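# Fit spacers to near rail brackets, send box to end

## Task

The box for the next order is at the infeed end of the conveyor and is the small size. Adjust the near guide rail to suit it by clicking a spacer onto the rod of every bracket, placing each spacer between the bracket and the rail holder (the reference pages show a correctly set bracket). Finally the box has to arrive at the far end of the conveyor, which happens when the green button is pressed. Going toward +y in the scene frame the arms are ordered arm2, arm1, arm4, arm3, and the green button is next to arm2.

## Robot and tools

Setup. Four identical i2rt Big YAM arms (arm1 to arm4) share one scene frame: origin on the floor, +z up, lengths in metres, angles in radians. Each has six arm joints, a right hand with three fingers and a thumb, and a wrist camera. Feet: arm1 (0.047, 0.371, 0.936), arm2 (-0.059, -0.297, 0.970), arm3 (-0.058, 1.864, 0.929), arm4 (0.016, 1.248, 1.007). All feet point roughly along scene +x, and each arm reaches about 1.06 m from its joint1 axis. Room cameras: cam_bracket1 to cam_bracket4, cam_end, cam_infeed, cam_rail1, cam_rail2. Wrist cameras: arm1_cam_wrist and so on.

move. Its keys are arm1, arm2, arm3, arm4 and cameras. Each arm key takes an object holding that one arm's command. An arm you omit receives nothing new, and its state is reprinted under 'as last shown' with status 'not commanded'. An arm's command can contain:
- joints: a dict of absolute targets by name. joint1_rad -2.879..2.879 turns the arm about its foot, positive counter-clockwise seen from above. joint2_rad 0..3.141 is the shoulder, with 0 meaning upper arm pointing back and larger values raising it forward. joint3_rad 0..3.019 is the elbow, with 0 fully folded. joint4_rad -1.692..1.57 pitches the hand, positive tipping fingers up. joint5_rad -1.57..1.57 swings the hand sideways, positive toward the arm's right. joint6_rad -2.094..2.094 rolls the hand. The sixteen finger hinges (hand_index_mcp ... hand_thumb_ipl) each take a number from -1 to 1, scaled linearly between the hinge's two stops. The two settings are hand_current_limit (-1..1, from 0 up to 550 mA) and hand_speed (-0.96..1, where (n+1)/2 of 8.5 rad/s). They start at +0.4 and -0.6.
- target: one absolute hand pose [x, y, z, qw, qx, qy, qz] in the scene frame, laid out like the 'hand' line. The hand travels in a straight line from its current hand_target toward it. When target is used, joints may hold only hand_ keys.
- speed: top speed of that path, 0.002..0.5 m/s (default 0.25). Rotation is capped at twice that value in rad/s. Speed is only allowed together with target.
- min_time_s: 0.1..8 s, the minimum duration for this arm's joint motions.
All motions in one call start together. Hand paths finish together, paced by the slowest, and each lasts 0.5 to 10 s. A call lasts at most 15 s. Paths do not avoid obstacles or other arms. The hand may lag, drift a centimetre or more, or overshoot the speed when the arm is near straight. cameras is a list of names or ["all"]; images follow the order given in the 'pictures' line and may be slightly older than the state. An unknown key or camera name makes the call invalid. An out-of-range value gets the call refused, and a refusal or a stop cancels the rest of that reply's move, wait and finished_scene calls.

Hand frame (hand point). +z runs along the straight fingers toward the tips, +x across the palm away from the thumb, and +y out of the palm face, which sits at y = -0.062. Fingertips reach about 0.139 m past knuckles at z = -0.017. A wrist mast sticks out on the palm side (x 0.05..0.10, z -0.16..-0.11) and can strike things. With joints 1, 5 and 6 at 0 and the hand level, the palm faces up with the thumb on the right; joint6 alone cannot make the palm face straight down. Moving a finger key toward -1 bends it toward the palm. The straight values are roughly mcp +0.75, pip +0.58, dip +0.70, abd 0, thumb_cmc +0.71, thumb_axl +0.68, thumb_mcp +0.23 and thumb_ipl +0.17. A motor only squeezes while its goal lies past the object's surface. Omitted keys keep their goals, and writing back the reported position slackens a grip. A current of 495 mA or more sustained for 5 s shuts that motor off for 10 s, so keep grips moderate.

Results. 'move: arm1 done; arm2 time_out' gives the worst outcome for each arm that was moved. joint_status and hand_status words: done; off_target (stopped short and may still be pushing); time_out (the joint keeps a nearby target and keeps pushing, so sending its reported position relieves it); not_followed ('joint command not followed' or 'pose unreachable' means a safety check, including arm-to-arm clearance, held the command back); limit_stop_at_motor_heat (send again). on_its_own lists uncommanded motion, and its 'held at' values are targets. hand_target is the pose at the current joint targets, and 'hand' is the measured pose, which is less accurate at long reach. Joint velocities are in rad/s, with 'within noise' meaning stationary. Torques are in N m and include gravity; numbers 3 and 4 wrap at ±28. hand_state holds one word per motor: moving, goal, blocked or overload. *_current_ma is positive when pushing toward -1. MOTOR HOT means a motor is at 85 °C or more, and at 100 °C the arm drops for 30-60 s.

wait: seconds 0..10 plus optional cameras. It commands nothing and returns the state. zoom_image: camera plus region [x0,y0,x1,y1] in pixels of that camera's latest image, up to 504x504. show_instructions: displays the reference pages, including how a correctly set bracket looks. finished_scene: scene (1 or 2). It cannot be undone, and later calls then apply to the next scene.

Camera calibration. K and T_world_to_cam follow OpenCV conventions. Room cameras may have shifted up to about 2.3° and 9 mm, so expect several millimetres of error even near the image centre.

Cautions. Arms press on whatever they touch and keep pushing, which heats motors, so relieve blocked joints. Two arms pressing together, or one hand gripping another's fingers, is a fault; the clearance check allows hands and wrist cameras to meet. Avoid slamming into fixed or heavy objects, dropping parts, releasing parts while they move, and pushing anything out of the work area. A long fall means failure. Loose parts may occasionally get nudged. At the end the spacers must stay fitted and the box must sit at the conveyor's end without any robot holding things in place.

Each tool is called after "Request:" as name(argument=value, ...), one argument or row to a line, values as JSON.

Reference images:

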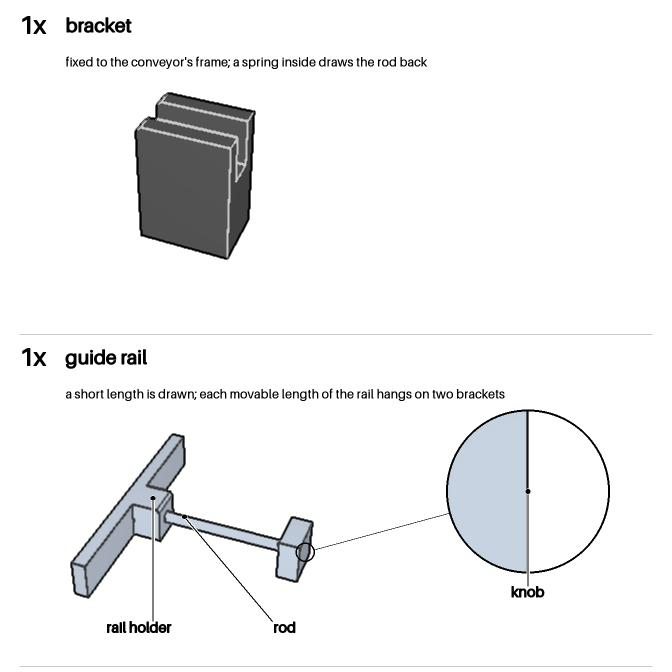

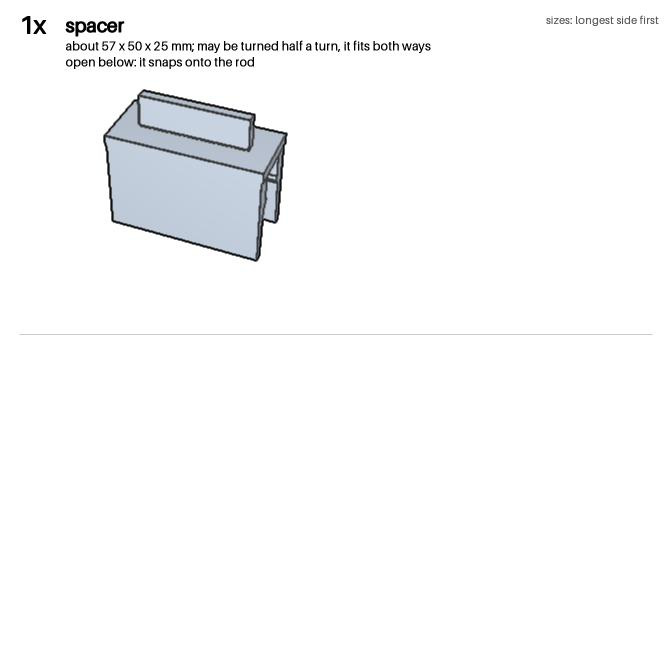

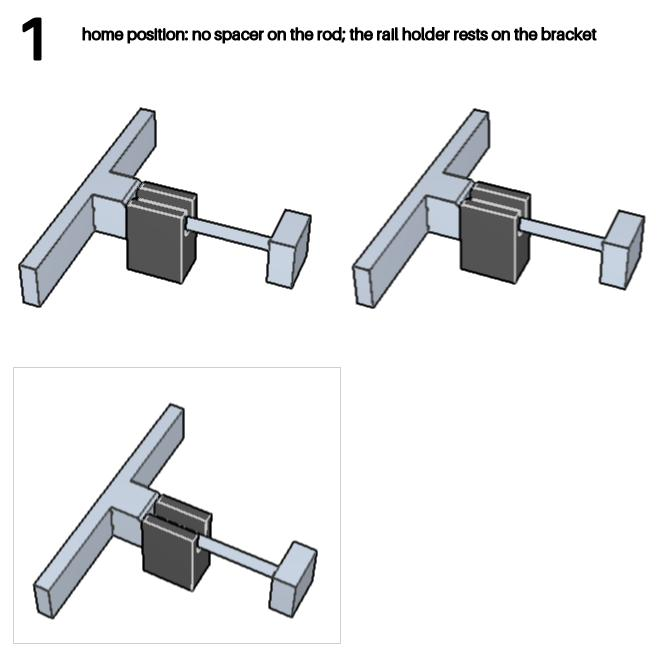

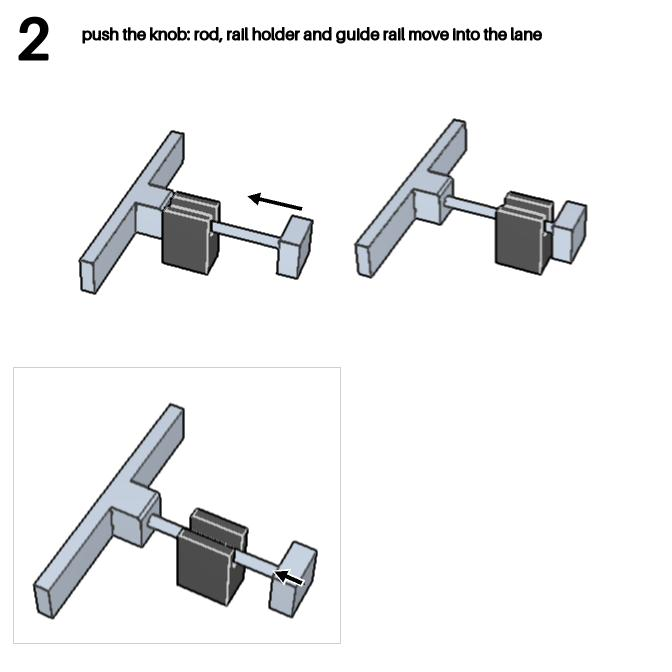

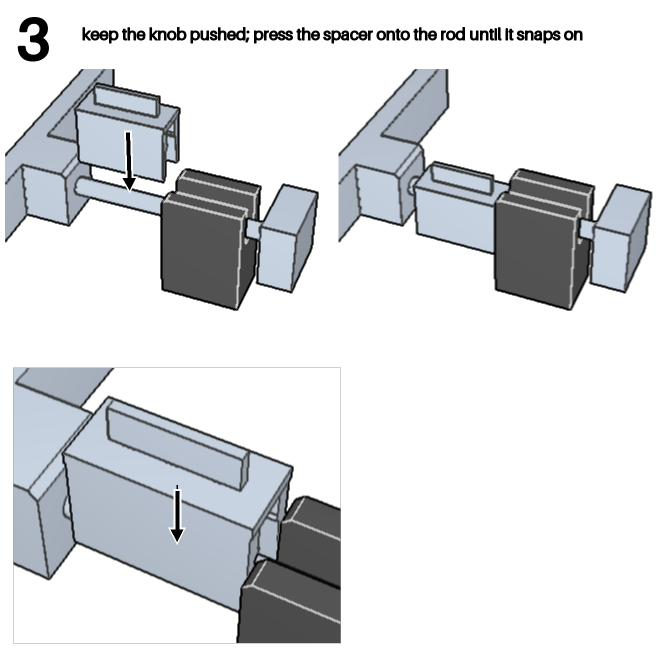

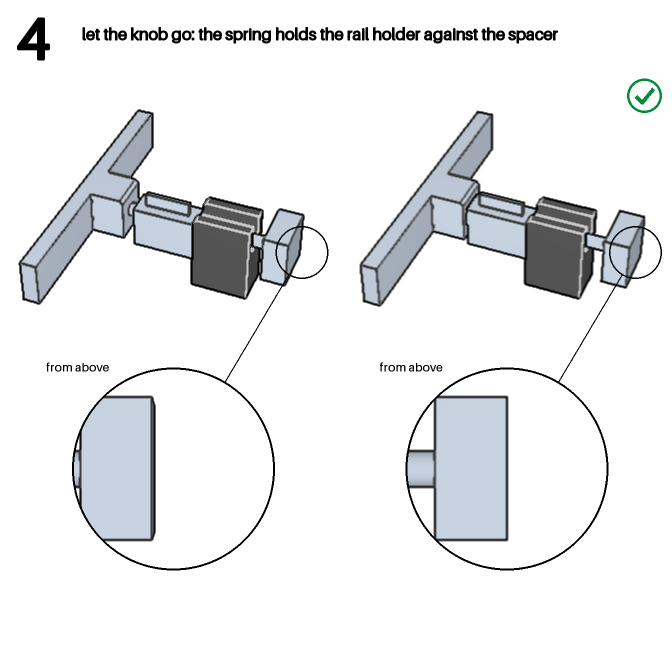

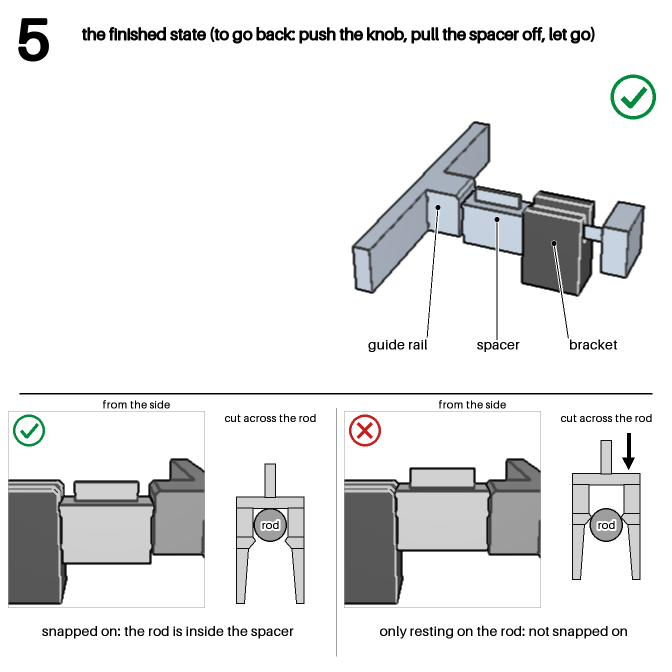

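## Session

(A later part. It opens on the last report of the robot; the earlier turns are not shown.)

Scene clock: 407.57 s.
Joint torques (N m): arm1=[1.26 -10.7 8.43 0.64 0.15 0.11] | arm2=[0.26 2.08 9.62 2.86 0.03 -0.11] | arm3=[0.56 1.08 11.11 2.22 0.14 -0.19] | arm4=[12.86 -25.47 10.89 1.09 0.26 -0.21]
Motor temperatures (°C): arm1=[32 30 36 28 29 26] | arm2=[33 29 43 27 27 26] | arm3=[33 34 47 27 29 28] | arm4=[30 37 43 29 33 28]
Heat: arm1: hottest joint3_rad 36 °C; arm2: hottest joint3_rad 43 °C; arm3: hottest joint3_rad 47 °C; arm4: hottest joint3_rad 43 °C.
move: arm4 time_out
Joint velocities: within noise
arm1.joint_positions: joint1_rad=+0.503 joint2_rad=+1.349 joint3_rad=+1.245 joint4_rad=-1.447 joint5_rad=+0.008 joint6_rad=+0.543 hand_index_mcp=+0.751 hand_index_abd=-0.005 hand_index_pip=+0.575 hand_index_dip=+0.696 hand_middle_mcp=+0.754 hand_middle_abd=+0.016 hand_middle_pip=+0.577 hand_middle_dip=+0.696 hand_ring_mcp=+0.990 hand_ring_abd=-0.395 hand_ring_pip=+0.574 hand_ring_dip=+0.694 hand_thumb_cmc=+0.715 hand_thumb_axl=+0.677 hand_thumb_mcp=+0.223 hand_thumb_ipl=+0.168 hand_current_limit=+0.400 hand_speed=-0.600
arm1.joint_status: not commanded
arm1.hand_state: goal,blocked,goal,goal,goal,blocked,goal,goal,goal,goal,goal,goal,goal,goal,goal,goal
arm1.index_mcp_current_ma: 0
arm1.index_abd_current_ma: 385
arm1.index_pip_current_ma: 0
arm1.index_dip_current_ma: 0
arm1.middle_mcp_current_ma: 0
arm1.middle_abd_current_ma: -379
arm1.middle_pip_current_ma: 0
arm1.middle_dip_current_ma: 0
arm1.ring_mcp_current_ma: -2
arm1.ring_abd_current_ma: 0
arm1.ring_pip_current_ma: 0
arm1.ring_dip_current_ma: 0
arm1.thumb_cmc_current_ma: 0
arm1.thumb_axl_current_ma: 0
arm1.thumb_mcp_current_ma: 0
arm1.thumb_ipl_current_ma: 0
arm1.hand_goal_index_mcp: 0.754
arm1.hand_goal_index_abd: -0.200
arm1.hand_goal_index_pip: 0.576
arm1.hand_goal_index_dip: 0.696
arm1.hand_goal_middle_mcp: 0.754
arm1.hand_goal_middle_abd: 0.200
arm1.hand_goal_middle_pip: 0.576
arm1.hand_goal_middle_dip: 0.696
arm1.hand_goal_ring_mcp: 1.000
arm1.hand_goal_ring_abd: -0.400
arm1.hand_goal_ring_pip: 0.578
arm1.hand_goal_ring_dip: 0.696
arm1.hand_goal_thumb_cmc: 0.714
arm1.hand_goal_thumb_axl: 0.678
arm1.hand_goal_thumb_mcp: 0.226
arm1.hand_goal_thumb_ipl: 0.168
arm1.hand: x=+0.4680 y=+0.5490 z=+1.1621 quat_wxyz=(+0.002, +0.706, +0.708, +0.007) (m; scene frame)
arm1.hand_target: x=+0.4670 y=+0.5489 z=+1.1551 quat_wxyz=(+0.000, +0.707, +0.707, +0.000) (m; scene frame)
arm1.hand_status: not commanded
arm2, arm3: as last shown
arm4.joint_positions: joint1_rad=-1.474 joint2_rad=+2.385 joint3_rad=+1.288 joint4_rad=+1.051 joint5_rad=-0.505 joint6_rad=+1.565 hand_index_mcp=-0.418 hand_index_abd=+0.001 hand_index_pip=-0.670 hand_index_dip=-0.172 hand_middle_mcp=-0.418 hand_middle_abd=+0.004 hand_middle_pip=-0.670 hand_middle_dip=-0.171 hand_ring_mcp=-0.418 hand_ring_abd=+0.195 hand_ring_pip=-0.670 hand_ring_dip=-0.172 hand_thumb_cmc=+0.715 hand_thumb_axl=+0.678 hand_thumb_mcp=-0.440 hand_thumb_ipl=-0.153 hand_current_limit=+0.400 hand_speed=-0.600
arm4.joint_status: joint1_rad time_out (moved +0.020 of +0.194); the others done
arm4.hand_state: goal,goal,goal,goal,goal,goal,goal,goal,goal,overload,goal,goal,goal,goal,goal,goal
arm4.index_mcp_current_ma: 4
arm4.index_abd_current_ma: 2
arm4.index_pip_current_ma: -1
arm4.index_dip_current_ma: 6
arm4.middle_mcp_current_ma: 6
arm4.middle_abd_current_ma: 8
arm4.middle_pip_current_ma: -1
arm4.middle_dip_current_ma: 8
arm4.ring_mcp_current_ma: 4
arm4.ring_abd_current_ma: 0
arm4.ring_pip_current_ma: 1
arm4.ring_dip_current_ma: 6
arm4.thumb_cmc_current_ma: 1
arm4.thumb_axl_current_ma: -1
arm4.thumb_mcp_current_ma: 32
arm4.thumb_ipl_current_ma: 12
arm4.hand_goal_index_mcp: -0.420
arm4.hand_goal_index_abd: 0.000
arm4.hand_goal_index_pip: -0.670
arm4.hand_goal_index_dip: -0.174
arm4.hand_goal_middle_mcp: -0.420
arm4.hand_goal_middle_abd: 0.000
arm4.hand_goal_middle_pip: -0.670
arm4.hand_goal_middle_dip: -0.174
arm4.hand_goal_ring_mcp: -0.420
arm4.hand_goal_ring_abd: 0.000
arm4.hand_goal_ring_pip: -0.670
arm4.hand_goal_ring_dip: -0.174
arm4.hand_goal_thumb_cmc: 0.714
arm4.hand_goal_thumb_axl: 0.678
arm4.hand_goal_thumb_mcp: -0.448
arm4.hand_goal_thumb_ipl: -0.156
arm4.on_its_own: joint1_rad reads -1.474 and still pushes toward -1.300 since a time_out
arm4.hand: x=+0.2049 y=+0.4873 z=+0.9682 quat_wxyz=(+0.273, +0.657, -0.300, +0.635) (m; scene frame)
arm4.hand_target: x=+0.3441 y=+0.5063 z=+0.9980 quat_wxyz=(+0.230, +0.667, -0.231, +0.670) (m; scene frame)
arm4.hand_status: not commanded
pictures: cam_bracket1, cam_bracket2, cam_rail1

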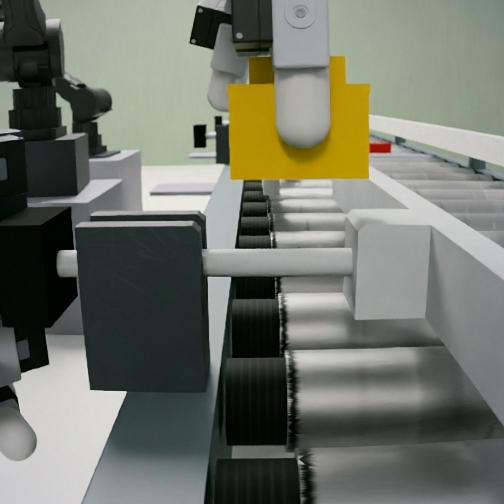

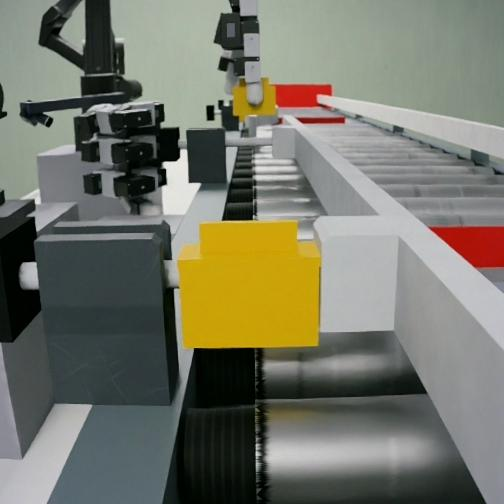

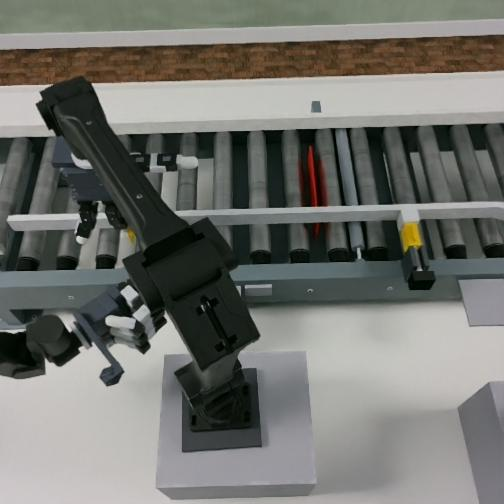

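Request:
move(
  arm4={"joints":{"joint1_rad":-1.22},"min_time_s":0.5},
  cameras=["cam_bracket1","arm1_cam_wrist","cam_bracket2"],
)

Request:
zoom_image(
  camera="cam_bracket1",
  region=[180, 40, 440, 240],
)

Request:
zoom_image(
  camera="cam_bracket1",
  region=[180, 190, 440, 390],
)

Request:
zoom_image(
  camera="arm1_cam_wrist",
  region=[150, 50, 350, 250],
)

Request:
zoom_image(
  camera="cam_bracket2",
  region=[30, 200, 430, 420],
)

Scene clock: 426.23 s.
Joint torques (N m): arm1=[1.32 -10.52 8.43 0.66 0.14 0.11] | arm2=[0.56 1.9 9.78 3 0.05 -0.1] | arm3=[0.56 1.08 11.11 2.25 0.14 -0.19] | arm4=[17.67 -25.47 10.96 1.25 -0.27 -0.29]
Motor temperatures (°C): arm1=[32 30 36 27 29 26] | arm2=[33 29 43 27 27 26] | arm3=[33 34 47 27 29 28] | arm4=[31 39 45 29 31 28]
Heat: arm1: hottest joint3_rad 36 °C; arm2: hottest joint3_rad 43 °C; arm3: hottest joint3_rad 47 °C; arm4: hottest joint3_rad 45 °C.
move: arm4 time_out
Joint velocities: within noise
arm1, arm2, arm3: as last shown
arm4.joint_positions: joint1_rad=-1.466 joint2_rad=+2.384 joint3_rad=+1.287 joint4_rad=+1.051 joint5_rad=-0.491 joint6_rad=+1.569 hand_index_mcp=-0.418 hand_index_abd=+0.001 hand_index_pip=-0.670 hand_index_dip=-0.172 hand_middle_mcp=-0.418 hand_middle_abd=+0.004 hand_middle_pip=-0.670 hand_middle_dip=-0.171 hand_ring_mcp=-0.418 hand_ring_abd=+0.195 hand_ring_pip=-0.670 hand_ring_dip=-0.172 hand_thumb_cmc=+0.715 hand_thumb_axl=+0.678 hand_thumb_mcp=-0.440 hand_thumb_ipl=-0.153 hand_current_limit=+0.400 hand_speed=-0.600
arm4.joint_status: joint1_rad time_out (moved +0.009 of +0.254)
arm4.hand_state: goal,goal,goal,goal,goal,goal,goal,goal,goal,overload,goal,goal,goal,goal,goal,goal
arm4.index_mcp_current_ma: 4
arm4.index_abd_current_ma: 2
arm4.index_pip_current_ma: -1
arm4.index_dip_current_ma: 6
arm4.middle_mcp_current_ma: 6
arm4.middle_abd_current_ma: 8
arm4.middle_pip_current_ma: -1
arm4.middle_dip_current_ma: 8
arm4.ring_mcp_current_ma: 4
arm4.ring_abd_current_ma: 0
arm4.ring_pip_current_ma: 1
arm4.ring_dip_current_ma: 6
arm4.thumb_cmc_current_ma: 1
arm4.thumb_axl_current_ma: -1
arm4.thumb_mcp_current_ma: 32
arm4.thumb_ipl_current_ma: 12
arm4.hand_goal_index_mcp: -0.420
arm4.hand_goal_index_abd: 0.000
arm4.hand_goal_index_pip: -0.670
arm4.hand_goal_index_dip: -0.174
arm4.hand_goal_middle_mcp: -0.420
arm4.hand_goal_middle_abd: 0.000
arm4.hand_goal_middle_pip: -0.670
arm4.hand_goal_middle_dip: -0.174
arm4.hand_goal_ring_mcp: -0.420
arm4.hand_goal_ring_abd: 0.000
arm4.hand_goal_ring_pip: -0.670
arm4.hand_goal_ring_dip: -0.174
arm4.hand_goal_thumb_cmc: 0.714
arm4.hand_goal_thumb_axl: 0.678
arm4.hand_goal_thumb_mcp: -0.448
arm4.hand_goal_thumb_ipl: -0.156
arm4.on_its_own: joint1_rad reads -1.466 and still pushes toward -1.220 since a time_out
arm4.hand: x=+0.2091 y=+0.4887 z=+0.9681 quat_wxyz=(+0.273, +0.656, -0.303, +0.635) (m; scene frame)
arm4.hand_target: x=+0.4021 y=+0.5347 z=+0.9983 quat_wxyz=(+0.203, +0.675, -0.205, +0.679) (m; scene frame)
arm4.hand_status: not commanded
pictures: arm1_cam_wrist, cam_bracket1, cam_bracket2
camera_calibration:
arm1_cam_wrist: T_world_to_cam=[[0.599469, -0.800395, -0.0019244, 0.198715], [-0.564695, -0.424639, 0.707673, -0.370109], [-0.567235, -0.423142, -0.706538, 1.44249], [0, 0, 0, 1]] pos_world=[0.490107, 0.612263, 1.28147]

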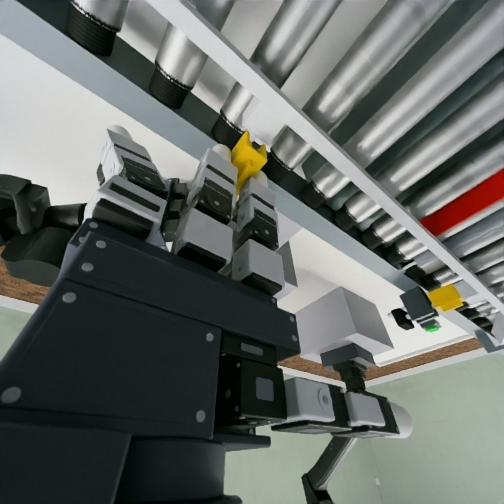

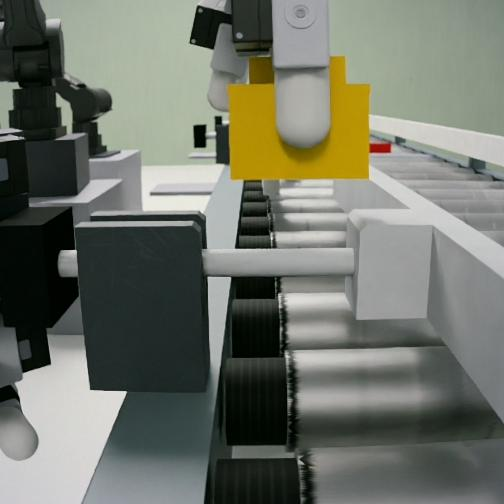

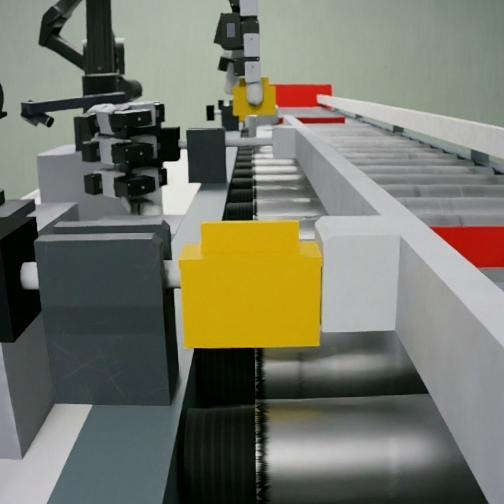

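Scaled by 1.938 from the camera's 504x504 image, which has a finer 720x720 frame.

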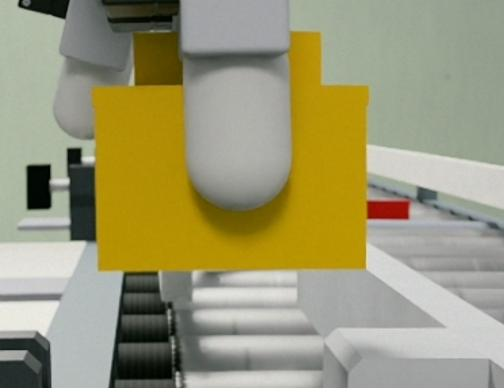

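Scaled by 1.938 from the camera's 504x504 image, which has a finer 720x720 frame.

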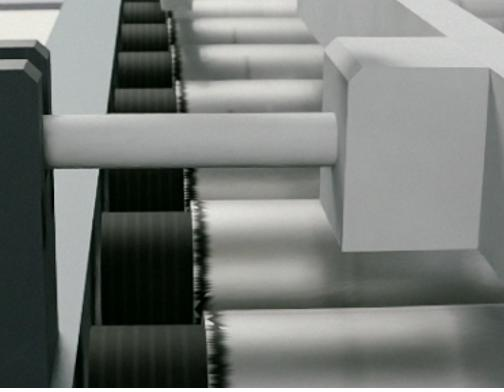

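Scaled by 2.520 from the camera's 504x504 image, which has a finer 720x720 frame.

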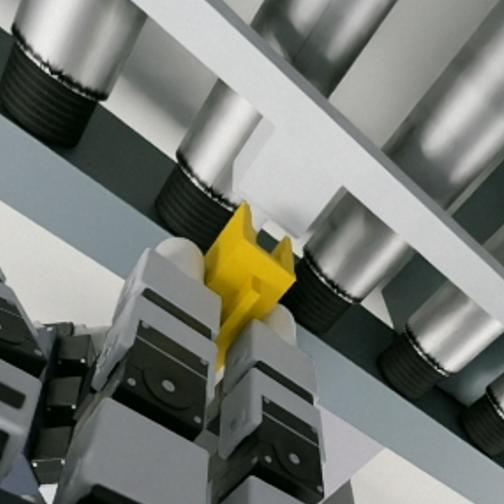

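Scaled by 1.260 from the camera's 504x504 image, which has a finer 720x720 frame.

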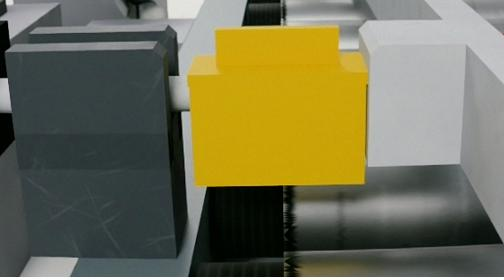

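Request:
move(
  arm1={"target":[0.4585,0.5405,1.141,0,0.7071,0.7071,0],"speed":0.1},
  cameras=["cam_bracket1","arm1_cam_wrist"],
)

Request:
zoom_image(
  camera="cam_bracket1",
  region=[180, 80, 440, 280],
)

Request:
zoom_image(
  camera="arm1_cam_wrist",
  region=[150, 50, 350, 250],
)

Scene clock: 452.27 s.
Joint torques (N m): arm1=[0.67 -11.99 8.25 0.81 0.16 0.05] | arm2=[-0.32 1.38 9.78 2.99 0.02 -0.11] | arm3=[0.5 1.14 11.1 2.26 0.14 -0.18] | arm4=[17.61 -25.29 11.03 1.2 -0.28 -0.26]
Motor temperatures (°C): arm1=[32 30 36 27 29 26] | arm2=[33 29 44 27 27 26] | arm3=[33 34 47 27 29 28] | arm4=[34 37 43 29 31 28]
Heat: arm1: hottest joint3_rad 36 °C; arm2: hottest joint3_rad 44 °C; arm3: hottest joint3_rad 47 °C; arm4: hottest joint3_rad 43 °C.
move: arm1 done
Joint velocities: within noise
arm1.joint_positions: joint1_rad=+0.503 joint2_rad=+1.343 joint3_rad=+1.185 joint4_rad=-1.417 joint5_rad=+0.008 joint6_rad=+0.543 hand_index_mcp=+0.749 hand_index_abd=-0.005 hand_index_pip=+0.574 hand_index_dip=+0.696 hand_middle_mcp=+0.753 hand_middle_abd=+0.016 hand_middle_pip=+0.576 hand_middle_dip=+0.696 hand_ring_mcp=+0.990 hand_ring_abd=-0.395 hand_ring_pip=+0.574 hand_ring_dip=+0.694 hand_thumb_cmc=+0.715 hand_thumb_axl=+0.677 hand_thumb_mcp=+0.223 hand_thumb_ipl=+0.168 hand_current_limit=+0.400 hand_speed=-0.600
arm1.joint_status: not commanded
arm1.hand_state: goal,blocked,goal,goal,goal,blocked,goal,goal,goal,goal,goal,goal,goal,goal,goal,goal
arm1.index_mcp_current_ma: -1
arm1.index_abd_current_ma: 385
arm1.index_pip_current_ma: 0
arm1.index_dip_current_ma: 0
arm1.middle_mcp_current_ma: 0
arm1.middle_abd_current_ma: -378
arm1.middle_pip_current_ma: 0
arm1.middle_dip_current_ma: 0
arm1.ring_mcp_current_ma: -2
arm1.ring_abd_current_ma: 0
arm1.ring_pip_current_ma: 0
arm1.ring_dip_current_ma: 0
arm1.thumb_cmc_current_ma: 0
arm1.thumb_axl_current_ma: 0
arm1.thumb_mcp_current_ma: 0
arm1.thumb_ipl_current_ma: 0
arm1.hand_goal_index_mcp: 0.754
arm1.hand_goal_index_abd: -0.200
arm1.hand_goal_index_pip: 0.576
arm1.hand_goal_index_dip: 0.696
arm1.hand_goal_middle_mcp: 0.754
arm1.hand_goal_middle_abd: 0.200
arm1.hand_goal_middle_pip: 0.576
arm1.hand_goal_middle_dip: 0.696
arm1.hand_goal_ring_mcp: 1.000
arm1.hand_goal_ring_abd: -0.400
arm1.hand_goal_ring_pip: 0.578
arm1.hand_goal_ring_dip: 0.696
arm1.hand_goal_thumb_cmc: 0.714
arm1.hand_goal_thumb_axl: 0.678
arm1.hand_goal_thumb_mcp: 0.226
arm1.hand_goal_thumb_ipl: 0.168
arm1.hand: x=+0.4583 y=+0.5432 z=+1.1400 quat_wxyz=(-0.001, +0.706, +0.708, -0.005) (m; scene frame)
arm1.hand_target: x=+0.4586 y=+0.5405 z=+1.1410 quat_wxyz=(+0.000, +0.707, +0.707, +0.000) (m; scene frame)
arm1.hand_status: done (0.003 m and 0.6 deg from the pose sent, 0.025 m and 0.8 deg at the start)
arm2, arm3, arm4: as last shown
arm4.on_its_own: joint1_rad reads -1.466 and still pushes toward -1.220 since a time_out
pictures: arm1_cam_wrist, cam_bracket1
camera_calibration:
arm1_cam_wrist: T_world_to_cam=[[0.599265, -0.800537, -0.00468705, 0.203063], [-0.549416, -0.415525, 0.7249, -0.393974], [-0.582257, -0.431832, -0.688838, 1.41031], [0, 0, 0, 1]] pos_world=[0.483021, 0.607872, 1.25802]

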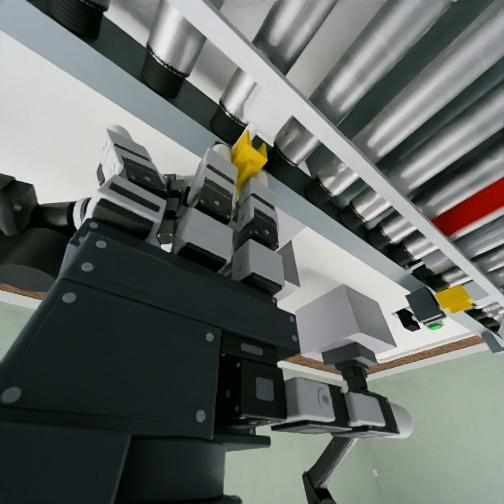

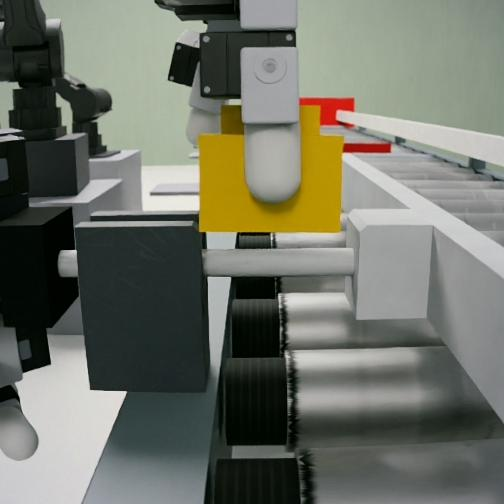

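Scaled by 1.938 from the camera's 504x504 image, which has a finer 720x720 frame.

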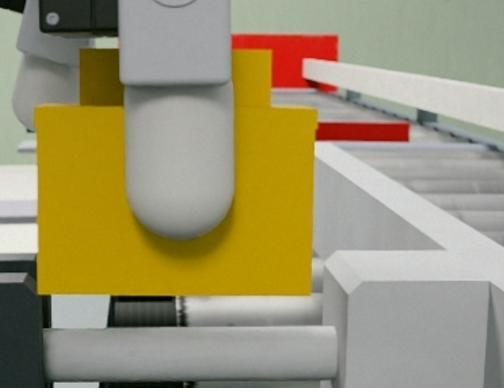

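Scaled by 2.520 from the camera's 504x504 image, which has a finer 720x720 frame.

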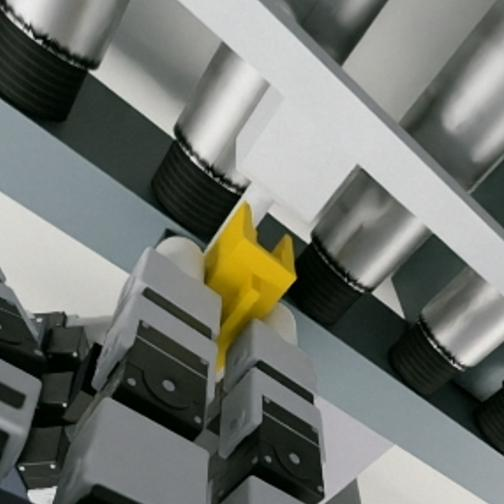

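Request:
zoom_image(
  camera="arm1_cam_wrist",
  region=[215, 95, 295, 175],
)

Scaled by 6.300 from the camera's 504x504 image, which has a finer 720x720 frame.

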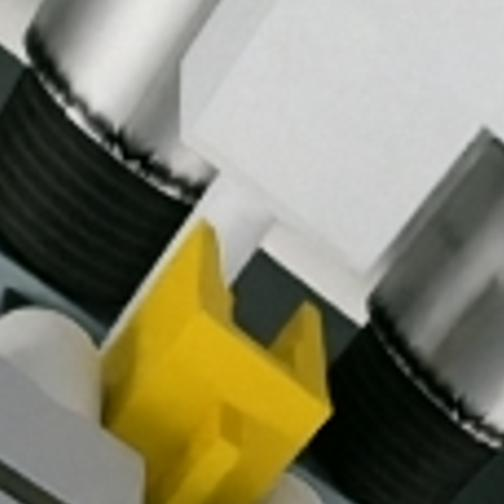

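Request:
move(
  cameras=["cam_bracket1","cam_bracket2"],
)

Request:
zoom_image(
  camera="cam_bracket1",
  region=[60, 200, 220, 400],
)

Request:
zoom_image(
  camera="cam_bracket2",
  region=[20, 210, 180, 410],
)

Request:
zoom_image(
  camera="cam_bracket1",
  region=[330, 200, 450, 340],
)

Request:
zoom_image(
  camera="cam_bracket2",
  region=[300, 200, 420, 340],
)

Scene clock: 478.13 s.
Joint torques (N m): arm1=[0.79 -12.04 8.27 0.84 0.16 0.04] | arm2=[0.03 1.49 9.81 2.96 0.04 -0.11] | arm3=[0.56 1.08 11.11 2.24 0.14 -0.19] | arm4=[17.79 -25.41 10.99 1.18 -0.26 -0.27]
Motor temperatures (°C): arm1=[31 30 36 27 29 26] | arm2=[33 29 44 27 27 26] | arm3=[33 34 47 27 29 28] | arm4=[36 37 43 29 31 28]
Heat: arm1: hottest joint3_rad 36 °C; arm2: hottest joint3_rad 44 °C; arm3: hottest joint3_rad 47 °C; arm4: hottest joint3_rad 43 °C.
Joint velocities: within noise
arm1.joint_positions: joint1_rad=+0.503 joint2_rad=+1.343 joint3_rad=+1.185 joint4_rad=-1.417 joint5_rad=+0.008 joint6_rad=+0.543 hand_index_mcp=+0.749 hand_index_abd=-0.005 hand_index_pip=+0.574 hand_index_dip=+0.696 hand_middle_mcp=+0.753 hand_middle_abd=+0.016 hand_middle_pip=+0.576 hand_middle_dip=+0.696 hand_ring_mcp=+0.990 hand_ring_abd=-0.395 hand_ring_pip=+0.574 hand_ring_dip=+0.694 hand_thumb_cmc=+0.715 hand_thumb_axl=+0.677 hand_thumb_mcp=+0.223 hand_thumb_ipl=+0.168 hand_current_limit=+0.400 hand_speed=-0.600
arm1.joint_status: not commanded
arm1.hand_state: goal,blocked,goal,goal,goal,blocked,goal,goal,goal,goal,goal,goal,goal,goal,goal,goal
arm1.index_mcp_current_ma: -1
arm1.index_abd_current_ma: 385
arm1.index_pip_current_ma: 0
arm1.index_dip_current_ma: 0
arm1.middle_mcp_current_ma: 0
arm1.middle_abd_current_ma: -378
arm1.middle_pip_current_ma: 0
arm1.middle_dip_current_ma: 0
arm1.ring_mcp_current_ma: -2
arm1.ring_abd_current_ma: 0
arm1.ring_pip_current_ma: 0
arm1.ring_dip_current_ma: 0
arm1.thumb_cmc_current_ma: 0
arm1.thumb_axl_current_ma: 0
arm1.thumb_mcp_current_ma: 0
arm1.thumb_ipl_current_ma: 0
arm1.hand_goal_index_mcp: 0.754
arm1.hand_goal_index_abd: -0.200
arm1.hand_goal_index_pip: 0.576
arm1.hand_goal_index_dip: 0.696
arm1.hand_goal_middle_mcp: 0.754
arm1.hand_goal_middle_abd: 0.200
arm1.hand_goal_middle_pip: 0.576
arm1.hand_goal_middle_dip: 0.696
arm1.hand_goal_ring_mcp: 1.000
arm1.hand_goal_ring_abd: -0.400
arm1.hand_goal_ring_pip: 0.578
arm1.hand_goal_ring_dip: 0.696
arm1.hand_goal_thumb_cmc: 0.714
arm1.hand_goal_thumb_axl: 0.678
arm1.hand_goal_thumb_mcp: 0.226
arm1.hand_goal_thumb_ipl: 0.168
arm1.hand: x=+0.4583 y=+0.5432 z=+1.1400 quat_wxyz=(-0.001, +0.706, +0.708, -0.005) (m; scene frame)
arm1.hand_target: x=+0.4586 y=+0.5405 z=+1.1410 quat_wxyz=(+0.000, +0.707, +0.707, +0.000) (m; scene frame)
arm1.hand_status: done (0.003 m and 0.6 deg from the pose sent, 0.025 m and 0.8 deg at the start)
arm2.joint_positions: joint1_rad=+0.167 joint2_rad=+0.587 joint3_rad=+1.378 joint4_rad=-1.264 joint5_rad=+0.057 joint6_rad=+1.034 hand_index_mcp=+0.755 hand_index_abd=+0.000 hand_index_pip=+0.577 hand_index_dip=+0.696 hand_middle_mcp=+0.755 hand_middle_abd=+0.000 hand_middle_pip=+0.577 hand_middle_dip=+0.696 hand_ring_mcp=+0.755 hand_ring_abd=+0.000 hand_ring_pip=+0.577 hand_ring_dip=+0.696 hand_thumb_cmc=+0.715 hand_thumb_axl=+0.677 hand_thumb_mcp=+0.226 hand_thumb_ipl=+0.168 hand_current_limit=+0.400 hand_speed=-0.600
arm2.joint_status: not commanded
arm2.hand_state: goal,goal,goal,goal,goal,goal,goal,goal,goal,goal,goal,goal,goal,goal,goal,goal
arm2.index_mcp_current_ma: 0
arm2.index_abd_current_ma: 0
arm2.index_pip_current_ma: 0
arm2.index_dip_current_ma: 0
arm2.middle_mcp_current_ma: 0
arm2.middle_abd_current_ma: 0
arm2.middle_pip_current_ma: 0
arm2.middle_dip_current_ma: 0
arm2.ring_mcp_current_ma: 0
arm2.ring_abd_current_ma: 0
arm2.ring_pip_current_ma: 0
arm2.ring_dip_current_ma: 0
arm2.thumb_cmc_current_ma: 0
arm2.thumb_axl_current_ma: 0
arm2.thumb_mcp_current_ma: 0
arm2.thumb_ipl_current_ma: 0
arm2.hand_goal_index_mcp: 0.754
arm2.hand_goal_index_abd: 0.000
arm2.hand_goal_index_pip: 0.576
arm2.hand_goal_index_dip: 0.696
arm2.hand_goal_middle_mcp: 0.754
arm2.hand_goal_middle_abd: 0.000
arm2.hand_goal_middle_pip: 0.576
arm2.hand_goal_middle_dip: 0.696
arm2.hand_goal_ring_mcp: 0.754
arm2.hand_goal_ring_abd: 0.000
arm2.hand_goal_ring_pip: 0.576
arm2.hand_goal_ring_dip: 0.696
arm2.hand_goal_thumb_cmc: 0.714
arm2.hand_goal_thumb_axl: 0.678
arm2.hand_goal_thumb_mcp: 0.226
arm2.hand_goal_thumb_ipl: 0.168
arm2.hand: x=+0.1797 y=-0.3972 z=+1.5491 quat_wxyz=(+0.151, +0.824, +0.215, +0.502) (m; scene frame)
arm2.hand_target: x=+0.1760 y=-0.3975 z=+1.5630 quat_wxyz=(+0.154, +0.816, +0.213, +0.515) (m; scene frame)
arm2.hand_status: not commanded
arm3.joint_positions: joint1_rad=-0.104 joint2_rad=+0.612 joint3_rad=+1.327 joint4_rad=-1.152 joint5_rad=+0.038 joint6_rad=+1.084 hand_index_mcp=+0.755 hand_index_abd=+0.001 hand_index_pip=+0.577 hand_index_dip=+0.696 hand_middle_mcp=+0.755 hand_middle_abd=+0.001 hand_middle_pip=+0.577 hand_middle_dip=+0.696 hand_ring_mcp=+0.755 hand_ring_abd=+0.001 hand_ring_pip=+0.577 hand_ring_dip=+0.696 hand_thumb_cmc=+0.715 hand_thumb_axl=+0.677 hand_thumb_mcp=+0.226 hand_thumb_ipl=+0.168 hand_current_limit=+0.400 hand_speed=-0.600
arm3.joint_status: not commanded
arm3.hand_state: goal,goal,goal,goal,goal,goal,goal,goal,goal,goal,goal,goal,goal,goal,goal,goal
arm3.index_mcp_current_ma: 0
arm3.index_abd_current_ma: 0
arm3.index_pip_current_ma: 0
arm3.index_dip_current_ma: 0
arm3.middle_mcp_current_ma: 0
arm3.middle_abd_current_ma: 0
arm3.middle_pip_current_ma: 0
arm3.middle_dip_current_ma: 0
arm3.ring_mcp_current_ma: 0
arm3.ring_abd_current_ma: 0
arm3.ring_pip_current_ma: 0
arm3.ring_dip_current_ma: 0
arm3.thumb_cmc_current_ma: 0
arm3.thumb_axl_current_ma: 0
arm3.thumb_mcp_current_ma: 0
arm3.thumb_ipl_current_ma: 0
arm3.hand_goal_index_mcp: 0.754
arm3.hand_goal_index_abd: 0.000
arm3.hand_goal_index_pip: 0.576
arm3.hand_goal_index_dip: 0.696
arm3.hand_goal_middle_mcp: 0.754
arm3.hand_goal_middle_abd: 0.000
arm3.hand_goal_middle_pip: 0.576
arm3.hand_goal_middle_dip: 0.696
arm3.hand_goal_ring_mcp: 0.754
arm3.hand_goal_ring_abd: 0.000
arm3.hand_goal_ring_pip: 0.576
arm3.hand_goal_ring_dip: 0.696
arm3.hand_goal_thumb_cmc: 0.714
arm3.hand_goal_thumb_axl: 0.678
arm3.hand_goal_thumb_mcp: 0.226
arm3.hand_goal_thumb_ipl: 0.168
arm3.hand: x=+0.1920 y=+1.7236 z=+1.4966 quat_wxyz=(+0.183, +0.835, +0.123, +0.504) (m; scene frame)
arm3.hand_target: x=+0.1883 y=+1.7241 z=+1.5094 quat_wxyz=(+0.186, +0.828, +0.122, +0.515) (m; scene frame)
arm3.hand_status: not commanded
arm4.joint_positions: joint1_rad=-1.466 joint2_rad=+2.384 joint3_rad=+1.287 joint4_rad=+1.051 joint5_rad=-0.491 joint6_rad=+1.569 hand_index_mcp=-0.418 hand_index_abd=+0.001 hand_index_pip=-0.670 hand_index_dip=-0.172 hand_middle_mcp=-0.418 hand_middle_abd=+0.004 hand_middle_pip=-0.670 hand_middle_dip=-0.171 hand_ring_mcp=-0.418 hand_ring_abd=+0.195 hand_ring_pip=-0.670 hand_ring_dip=-0.172 hand_thumb_cmc=+0.715 hand_thumb_axl=+0.678 hand_thumb_mcp=-0.440 hand_thumb_ipl=-0.153 hand_current_limit=+0.400 hand_speed=-0.600
arm4.joint_status: not commanded
arm4.hand_state: goal,goal,goal,goal,goal,goal,goal,goal,goal,overload,goal,goal,goal,goal,goal,goal
arm4.index_mcp_current_ma: 4
arm4.index_abd_current_ma: 2
arm4.index_pip_current_ma: -1
arm4.index_dip_current_ma: 6
arm4.middle_mcp_current_ma: 6
arm4.middle_abd_current_ma: 8
arm4.middle_pip_current_ma: -1
arm4.middle_dip_current_ma: 8
arm4.ring_mcp_current_ma: 4
arm4.ring_abd_current_ma: 0
arm4.ring_pip_current_ma: 1
arm4.ring_dip_current_ma: 6
arm4.thumb_cmc_current_ma: 1
arm4.thumb_axl_current_ma: -1
arm4.thumb_mcp_current_ma: 32
arm4.thumb_ipl_current_ma: 12
arm4.hand_goal_index_mcp: -0.420
arm4.hand_goal_index_abd: 0.000
arm4.hand_goal_index_pip: -0.670
arm4.hand_goal_index_dip: -0.174
arm4.hand_goal_middle_mcp: -0.420
arm4.hand_goal_middle_abd: 0.000
arm4.hand_goal_middle_pip: -0.670
arm4.hand_goal_middle_dip: -0.174
arm4.hand_goal_ring_mcp: -0.420
arm4.hand_goal_ring_abd: 0.000
arm4.hand_goal_ring_pip: -0.670
arm4.hand_goal_ring_dip: -0.174
arm4.hand_goal_thumb_cmc: 0.714
arm4.hand_goal_thumb_axl: 0.678
arm4.hand_goal_thumb_mcp: -0.448
arm4.hand_goal_thumb_ipl: -0.156
arm4.on_its_own: joint1_rad reads -1.466 and still pushes toward -1.220 since a time_out
arm4.hand: x=+0.2091 y=+0.4887 z=+0.9681 quat_wxyz=(+0.273, +0.656, -0.303, +0.635) (m; scene frame)
arm4.hand_target: x=+0.4021 y=+0.5347 z=+0.9983 quat_wxyz=(+0.203, +0.675, -0.205, +0.679) (m; scene frame)
arm4.hand_status: not commanded
pictures: cam_bracket1, cam_bracket2

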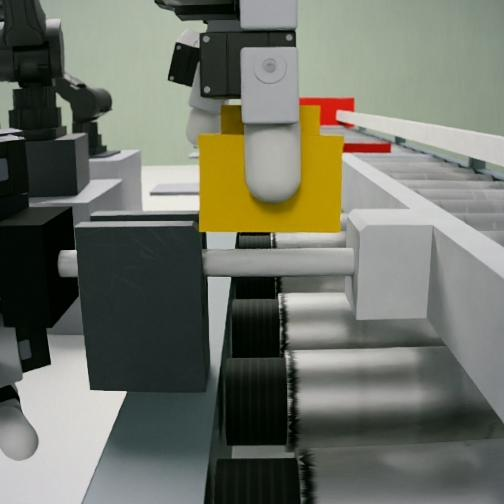

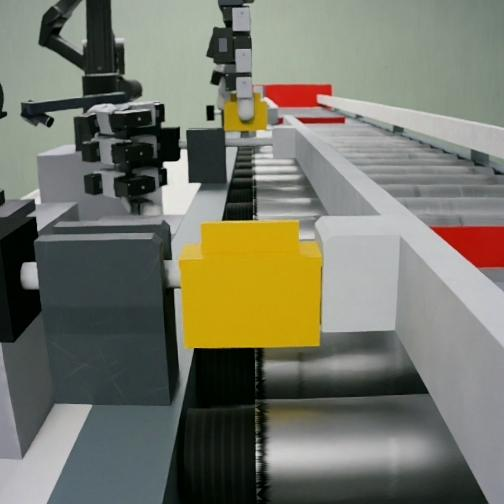

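Scaled by 2.520 from the camera's 504x504 image, which has a finer 720x720 frame.

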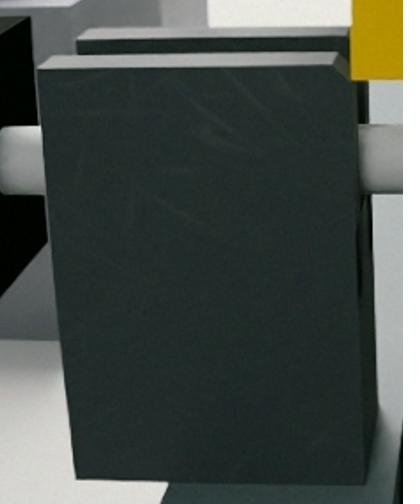

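Scaled by 2.520 from the camera's 504x504 image, which has a finer 720x720 frame.

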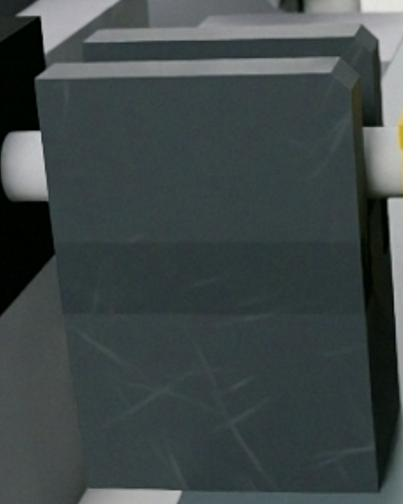

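Scaled by 3.600 from the camera's 504x504 image, which has a finer 720x720 frame.

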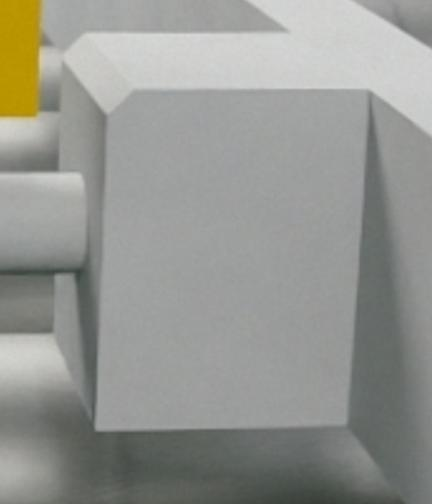

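Scaled by 3.600 from the camera's 504x504 image, which has a finer 720x720 frame.

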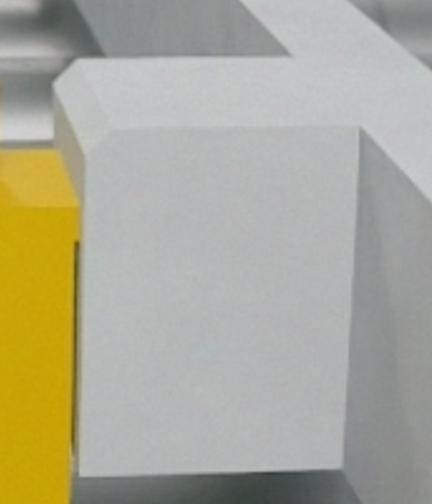

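Request:
move(
  arm1={"target":[0.4632,0.550,1.122,0,0.7071,0.7071,0],"speed":0.1},
  cameras=["cam_bracket1","arm1_cam_wrist"],
)

Request:
zoom_image(
  camera="cam_bracket1",
  region=[180, 100, 380, 300],
)

Request:
zoom_image(
  camera="arm1_cam_wrist",
  region=[215, 95, 295, 175],
)

Scene clock: 489.43 s.
Joint torques (N m): arm1=[1.96 -10.23 8.32 0.99 0.16 0.17] | arm2=[0.21 1.44 9.65 3.04 0.08 -0.08] | arm3=[0.56 1.08 11.11 2.25 0.14 -0.18] | arm4=[17.44 -25.41 11 1.13 -0.26 -0.25]
Motor temperatures (°C): arm1=[31 30 36 27 29 26] | arm2=[33 29 44 27 27 26] | arm3=[33 34 47 27 29 28] | arm4=[36 37 43 29 30 28]
Heat: arm1: hottest joint3_rad 36 °C; arm2: hottest joint3_rad 44 °C; arm3: hottest joint3_rad 47 °C; arm4: hottest joint3_rad 43 °C.
move: arm1 done
Joint velocities: within noise
arm1.joint_positions: joint1_rad=+0.504 joint2_rad=+1.351 joint3_rad=+1.164 joint4_rad=-1.367 joint5_rad=+0.008 joint6_rad=+0.543 hand_index_mcp=+0.749 hand_index_abd=-0.005 hand_index_pip=+0.574 hand_index_dip=+0.696 hand_middle_mcp=+0.754 hand_middle_abd=+0.016 hand_middle_pip=+0.576 hand_middle_dip=+0.696 hand_ring_mcp=+0.990 hand_ring_abd=-0.395 hand_ring_pip=+0.574 hand_ring_dip=+0.694 hand_thumb_cmc=+0.715 hand_thumb_axl=+0.677 hand_thumb_mcp=+0.223 hand_thumb_ipl=+0.168 hand_current_limit=+0.400 hand_speed=-0.600
arm1.joint_status: not commanded
arm1.hand_state: goal,blocked,goal,goal,goal,blocked,goal,goal,goal,goal,goal,goal,goal,goal,goal,goal
arm1.index_mcp_current_ma: -1
arm1.index_abd_current_ma: 385
arm1.index_pip_current_ma: 0
arm1.index_dip_current_ma: 0
arm1.middle_mcp_current_ma: 0
arm1.middle_abd_current_ma: -378
arm1.middle_pip_current_ma: 0
arm1.middle_dip_current_ma: 0
arm1.ring_mcp_current_ma: -2
arm1.ring_abd_current_ma: 0
arm1.ring_pip_current_ma: 0
arm1.ring_dip_current_ma: 0
arm1.thumb_cmc_current_ma: 0
arm1.thumb_axl_current_ma: 0
arm1.thumb_mcp_current_ma: 0
arm1.thumb_ipl_current_ma: 0
arm1.hand_goal_index_mcp: 0.754
arm1.hand_goal_index_abd: -0.200
arm1.hand_goal_index_pip: 0.576
arm1.hand_goal_index_dip: 0.696
arm1.hand_goal_middle_mcp: 0.754
arm1.hand_goal_middle_abd: 0.200
arm1.hand_goal_middle_pip: 0.576
arm1.hand_goal_middle_dip: 0.696
arm1.hand_goal_ring_mcp: 1.000
arm1.hand_goal_ring_abd: -0.400
arm1.hand_goal_ring_pip: 0.578
arm1.hand_goal_ring_dip: 0.696
arm1.hand_goal_thumb_cmc: 0.714
arm1.hand_goal_thumb_axl: 0.678
arm1.hand_goal_thumb_mcp: 0.226
arm1.hand_goal_thumb_ipl: 0.168
arm1.hand: x=+0.4636 y=+0.5470 z=+1.1303 quat_wxyz=(+0.002, +0.706, +0.709, +0.005) (m; scene frame)
arm1.hand_target: x=+0.4630 y=+0.5499 z=+1.1221 quat_wxyz=(+0.000, +0.707, +0.707, +0.000) (m; scene frame)
arm1.hand_status: done (0.009 m and 0.6 deg from the pose sent, 0.020 m and 0.7 deg at the start)
arm2, arm3, arm4: as last shown
arm4.on_its_own: joint1_rad reads -1.466 and still pushes toward -1.220 since a time_out
pictures: arm1_cam_wrist, cam_bracket1
camera_calibration:
arm1_cam_wrist: T_world_to_cam=[[0.600078, -0.799937, -0.00276175, 0.200079], [-0.561648, -0.423777, 0.710608, -0.356167], [-0.569612, -0.424869, -0.703582, 1.41537], [0, 0, 0, 1]] pos_world=[0.48611, 0.610463, 1.24948]

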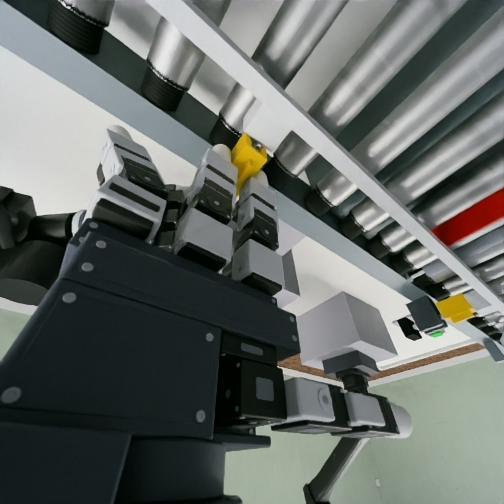

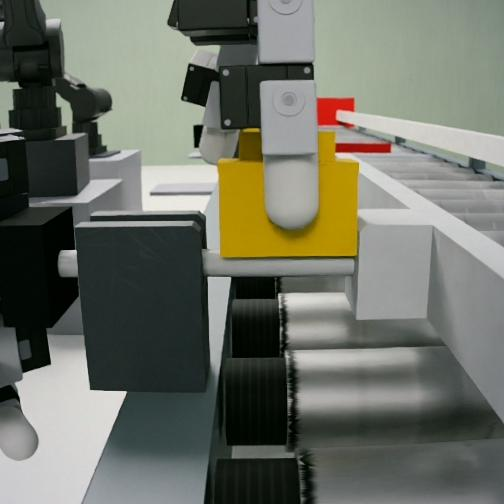

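Scaled by 2.520 from the camera's 504x504 image, which has a finer 720x720 frame.

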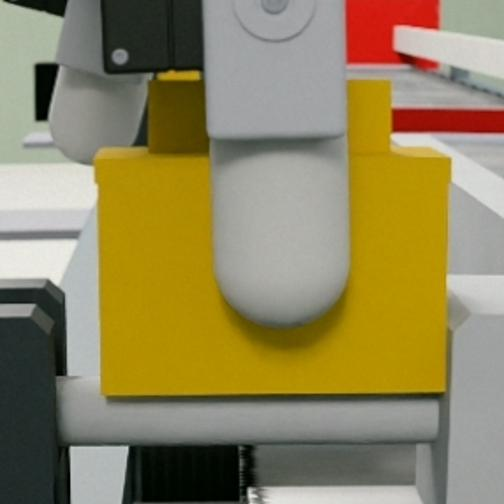

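Scaled by 6.300 from the camera's 504x504 image, which has a finer 720x720 frame.

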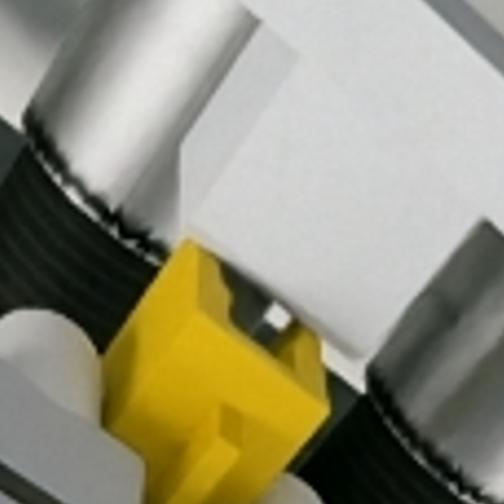

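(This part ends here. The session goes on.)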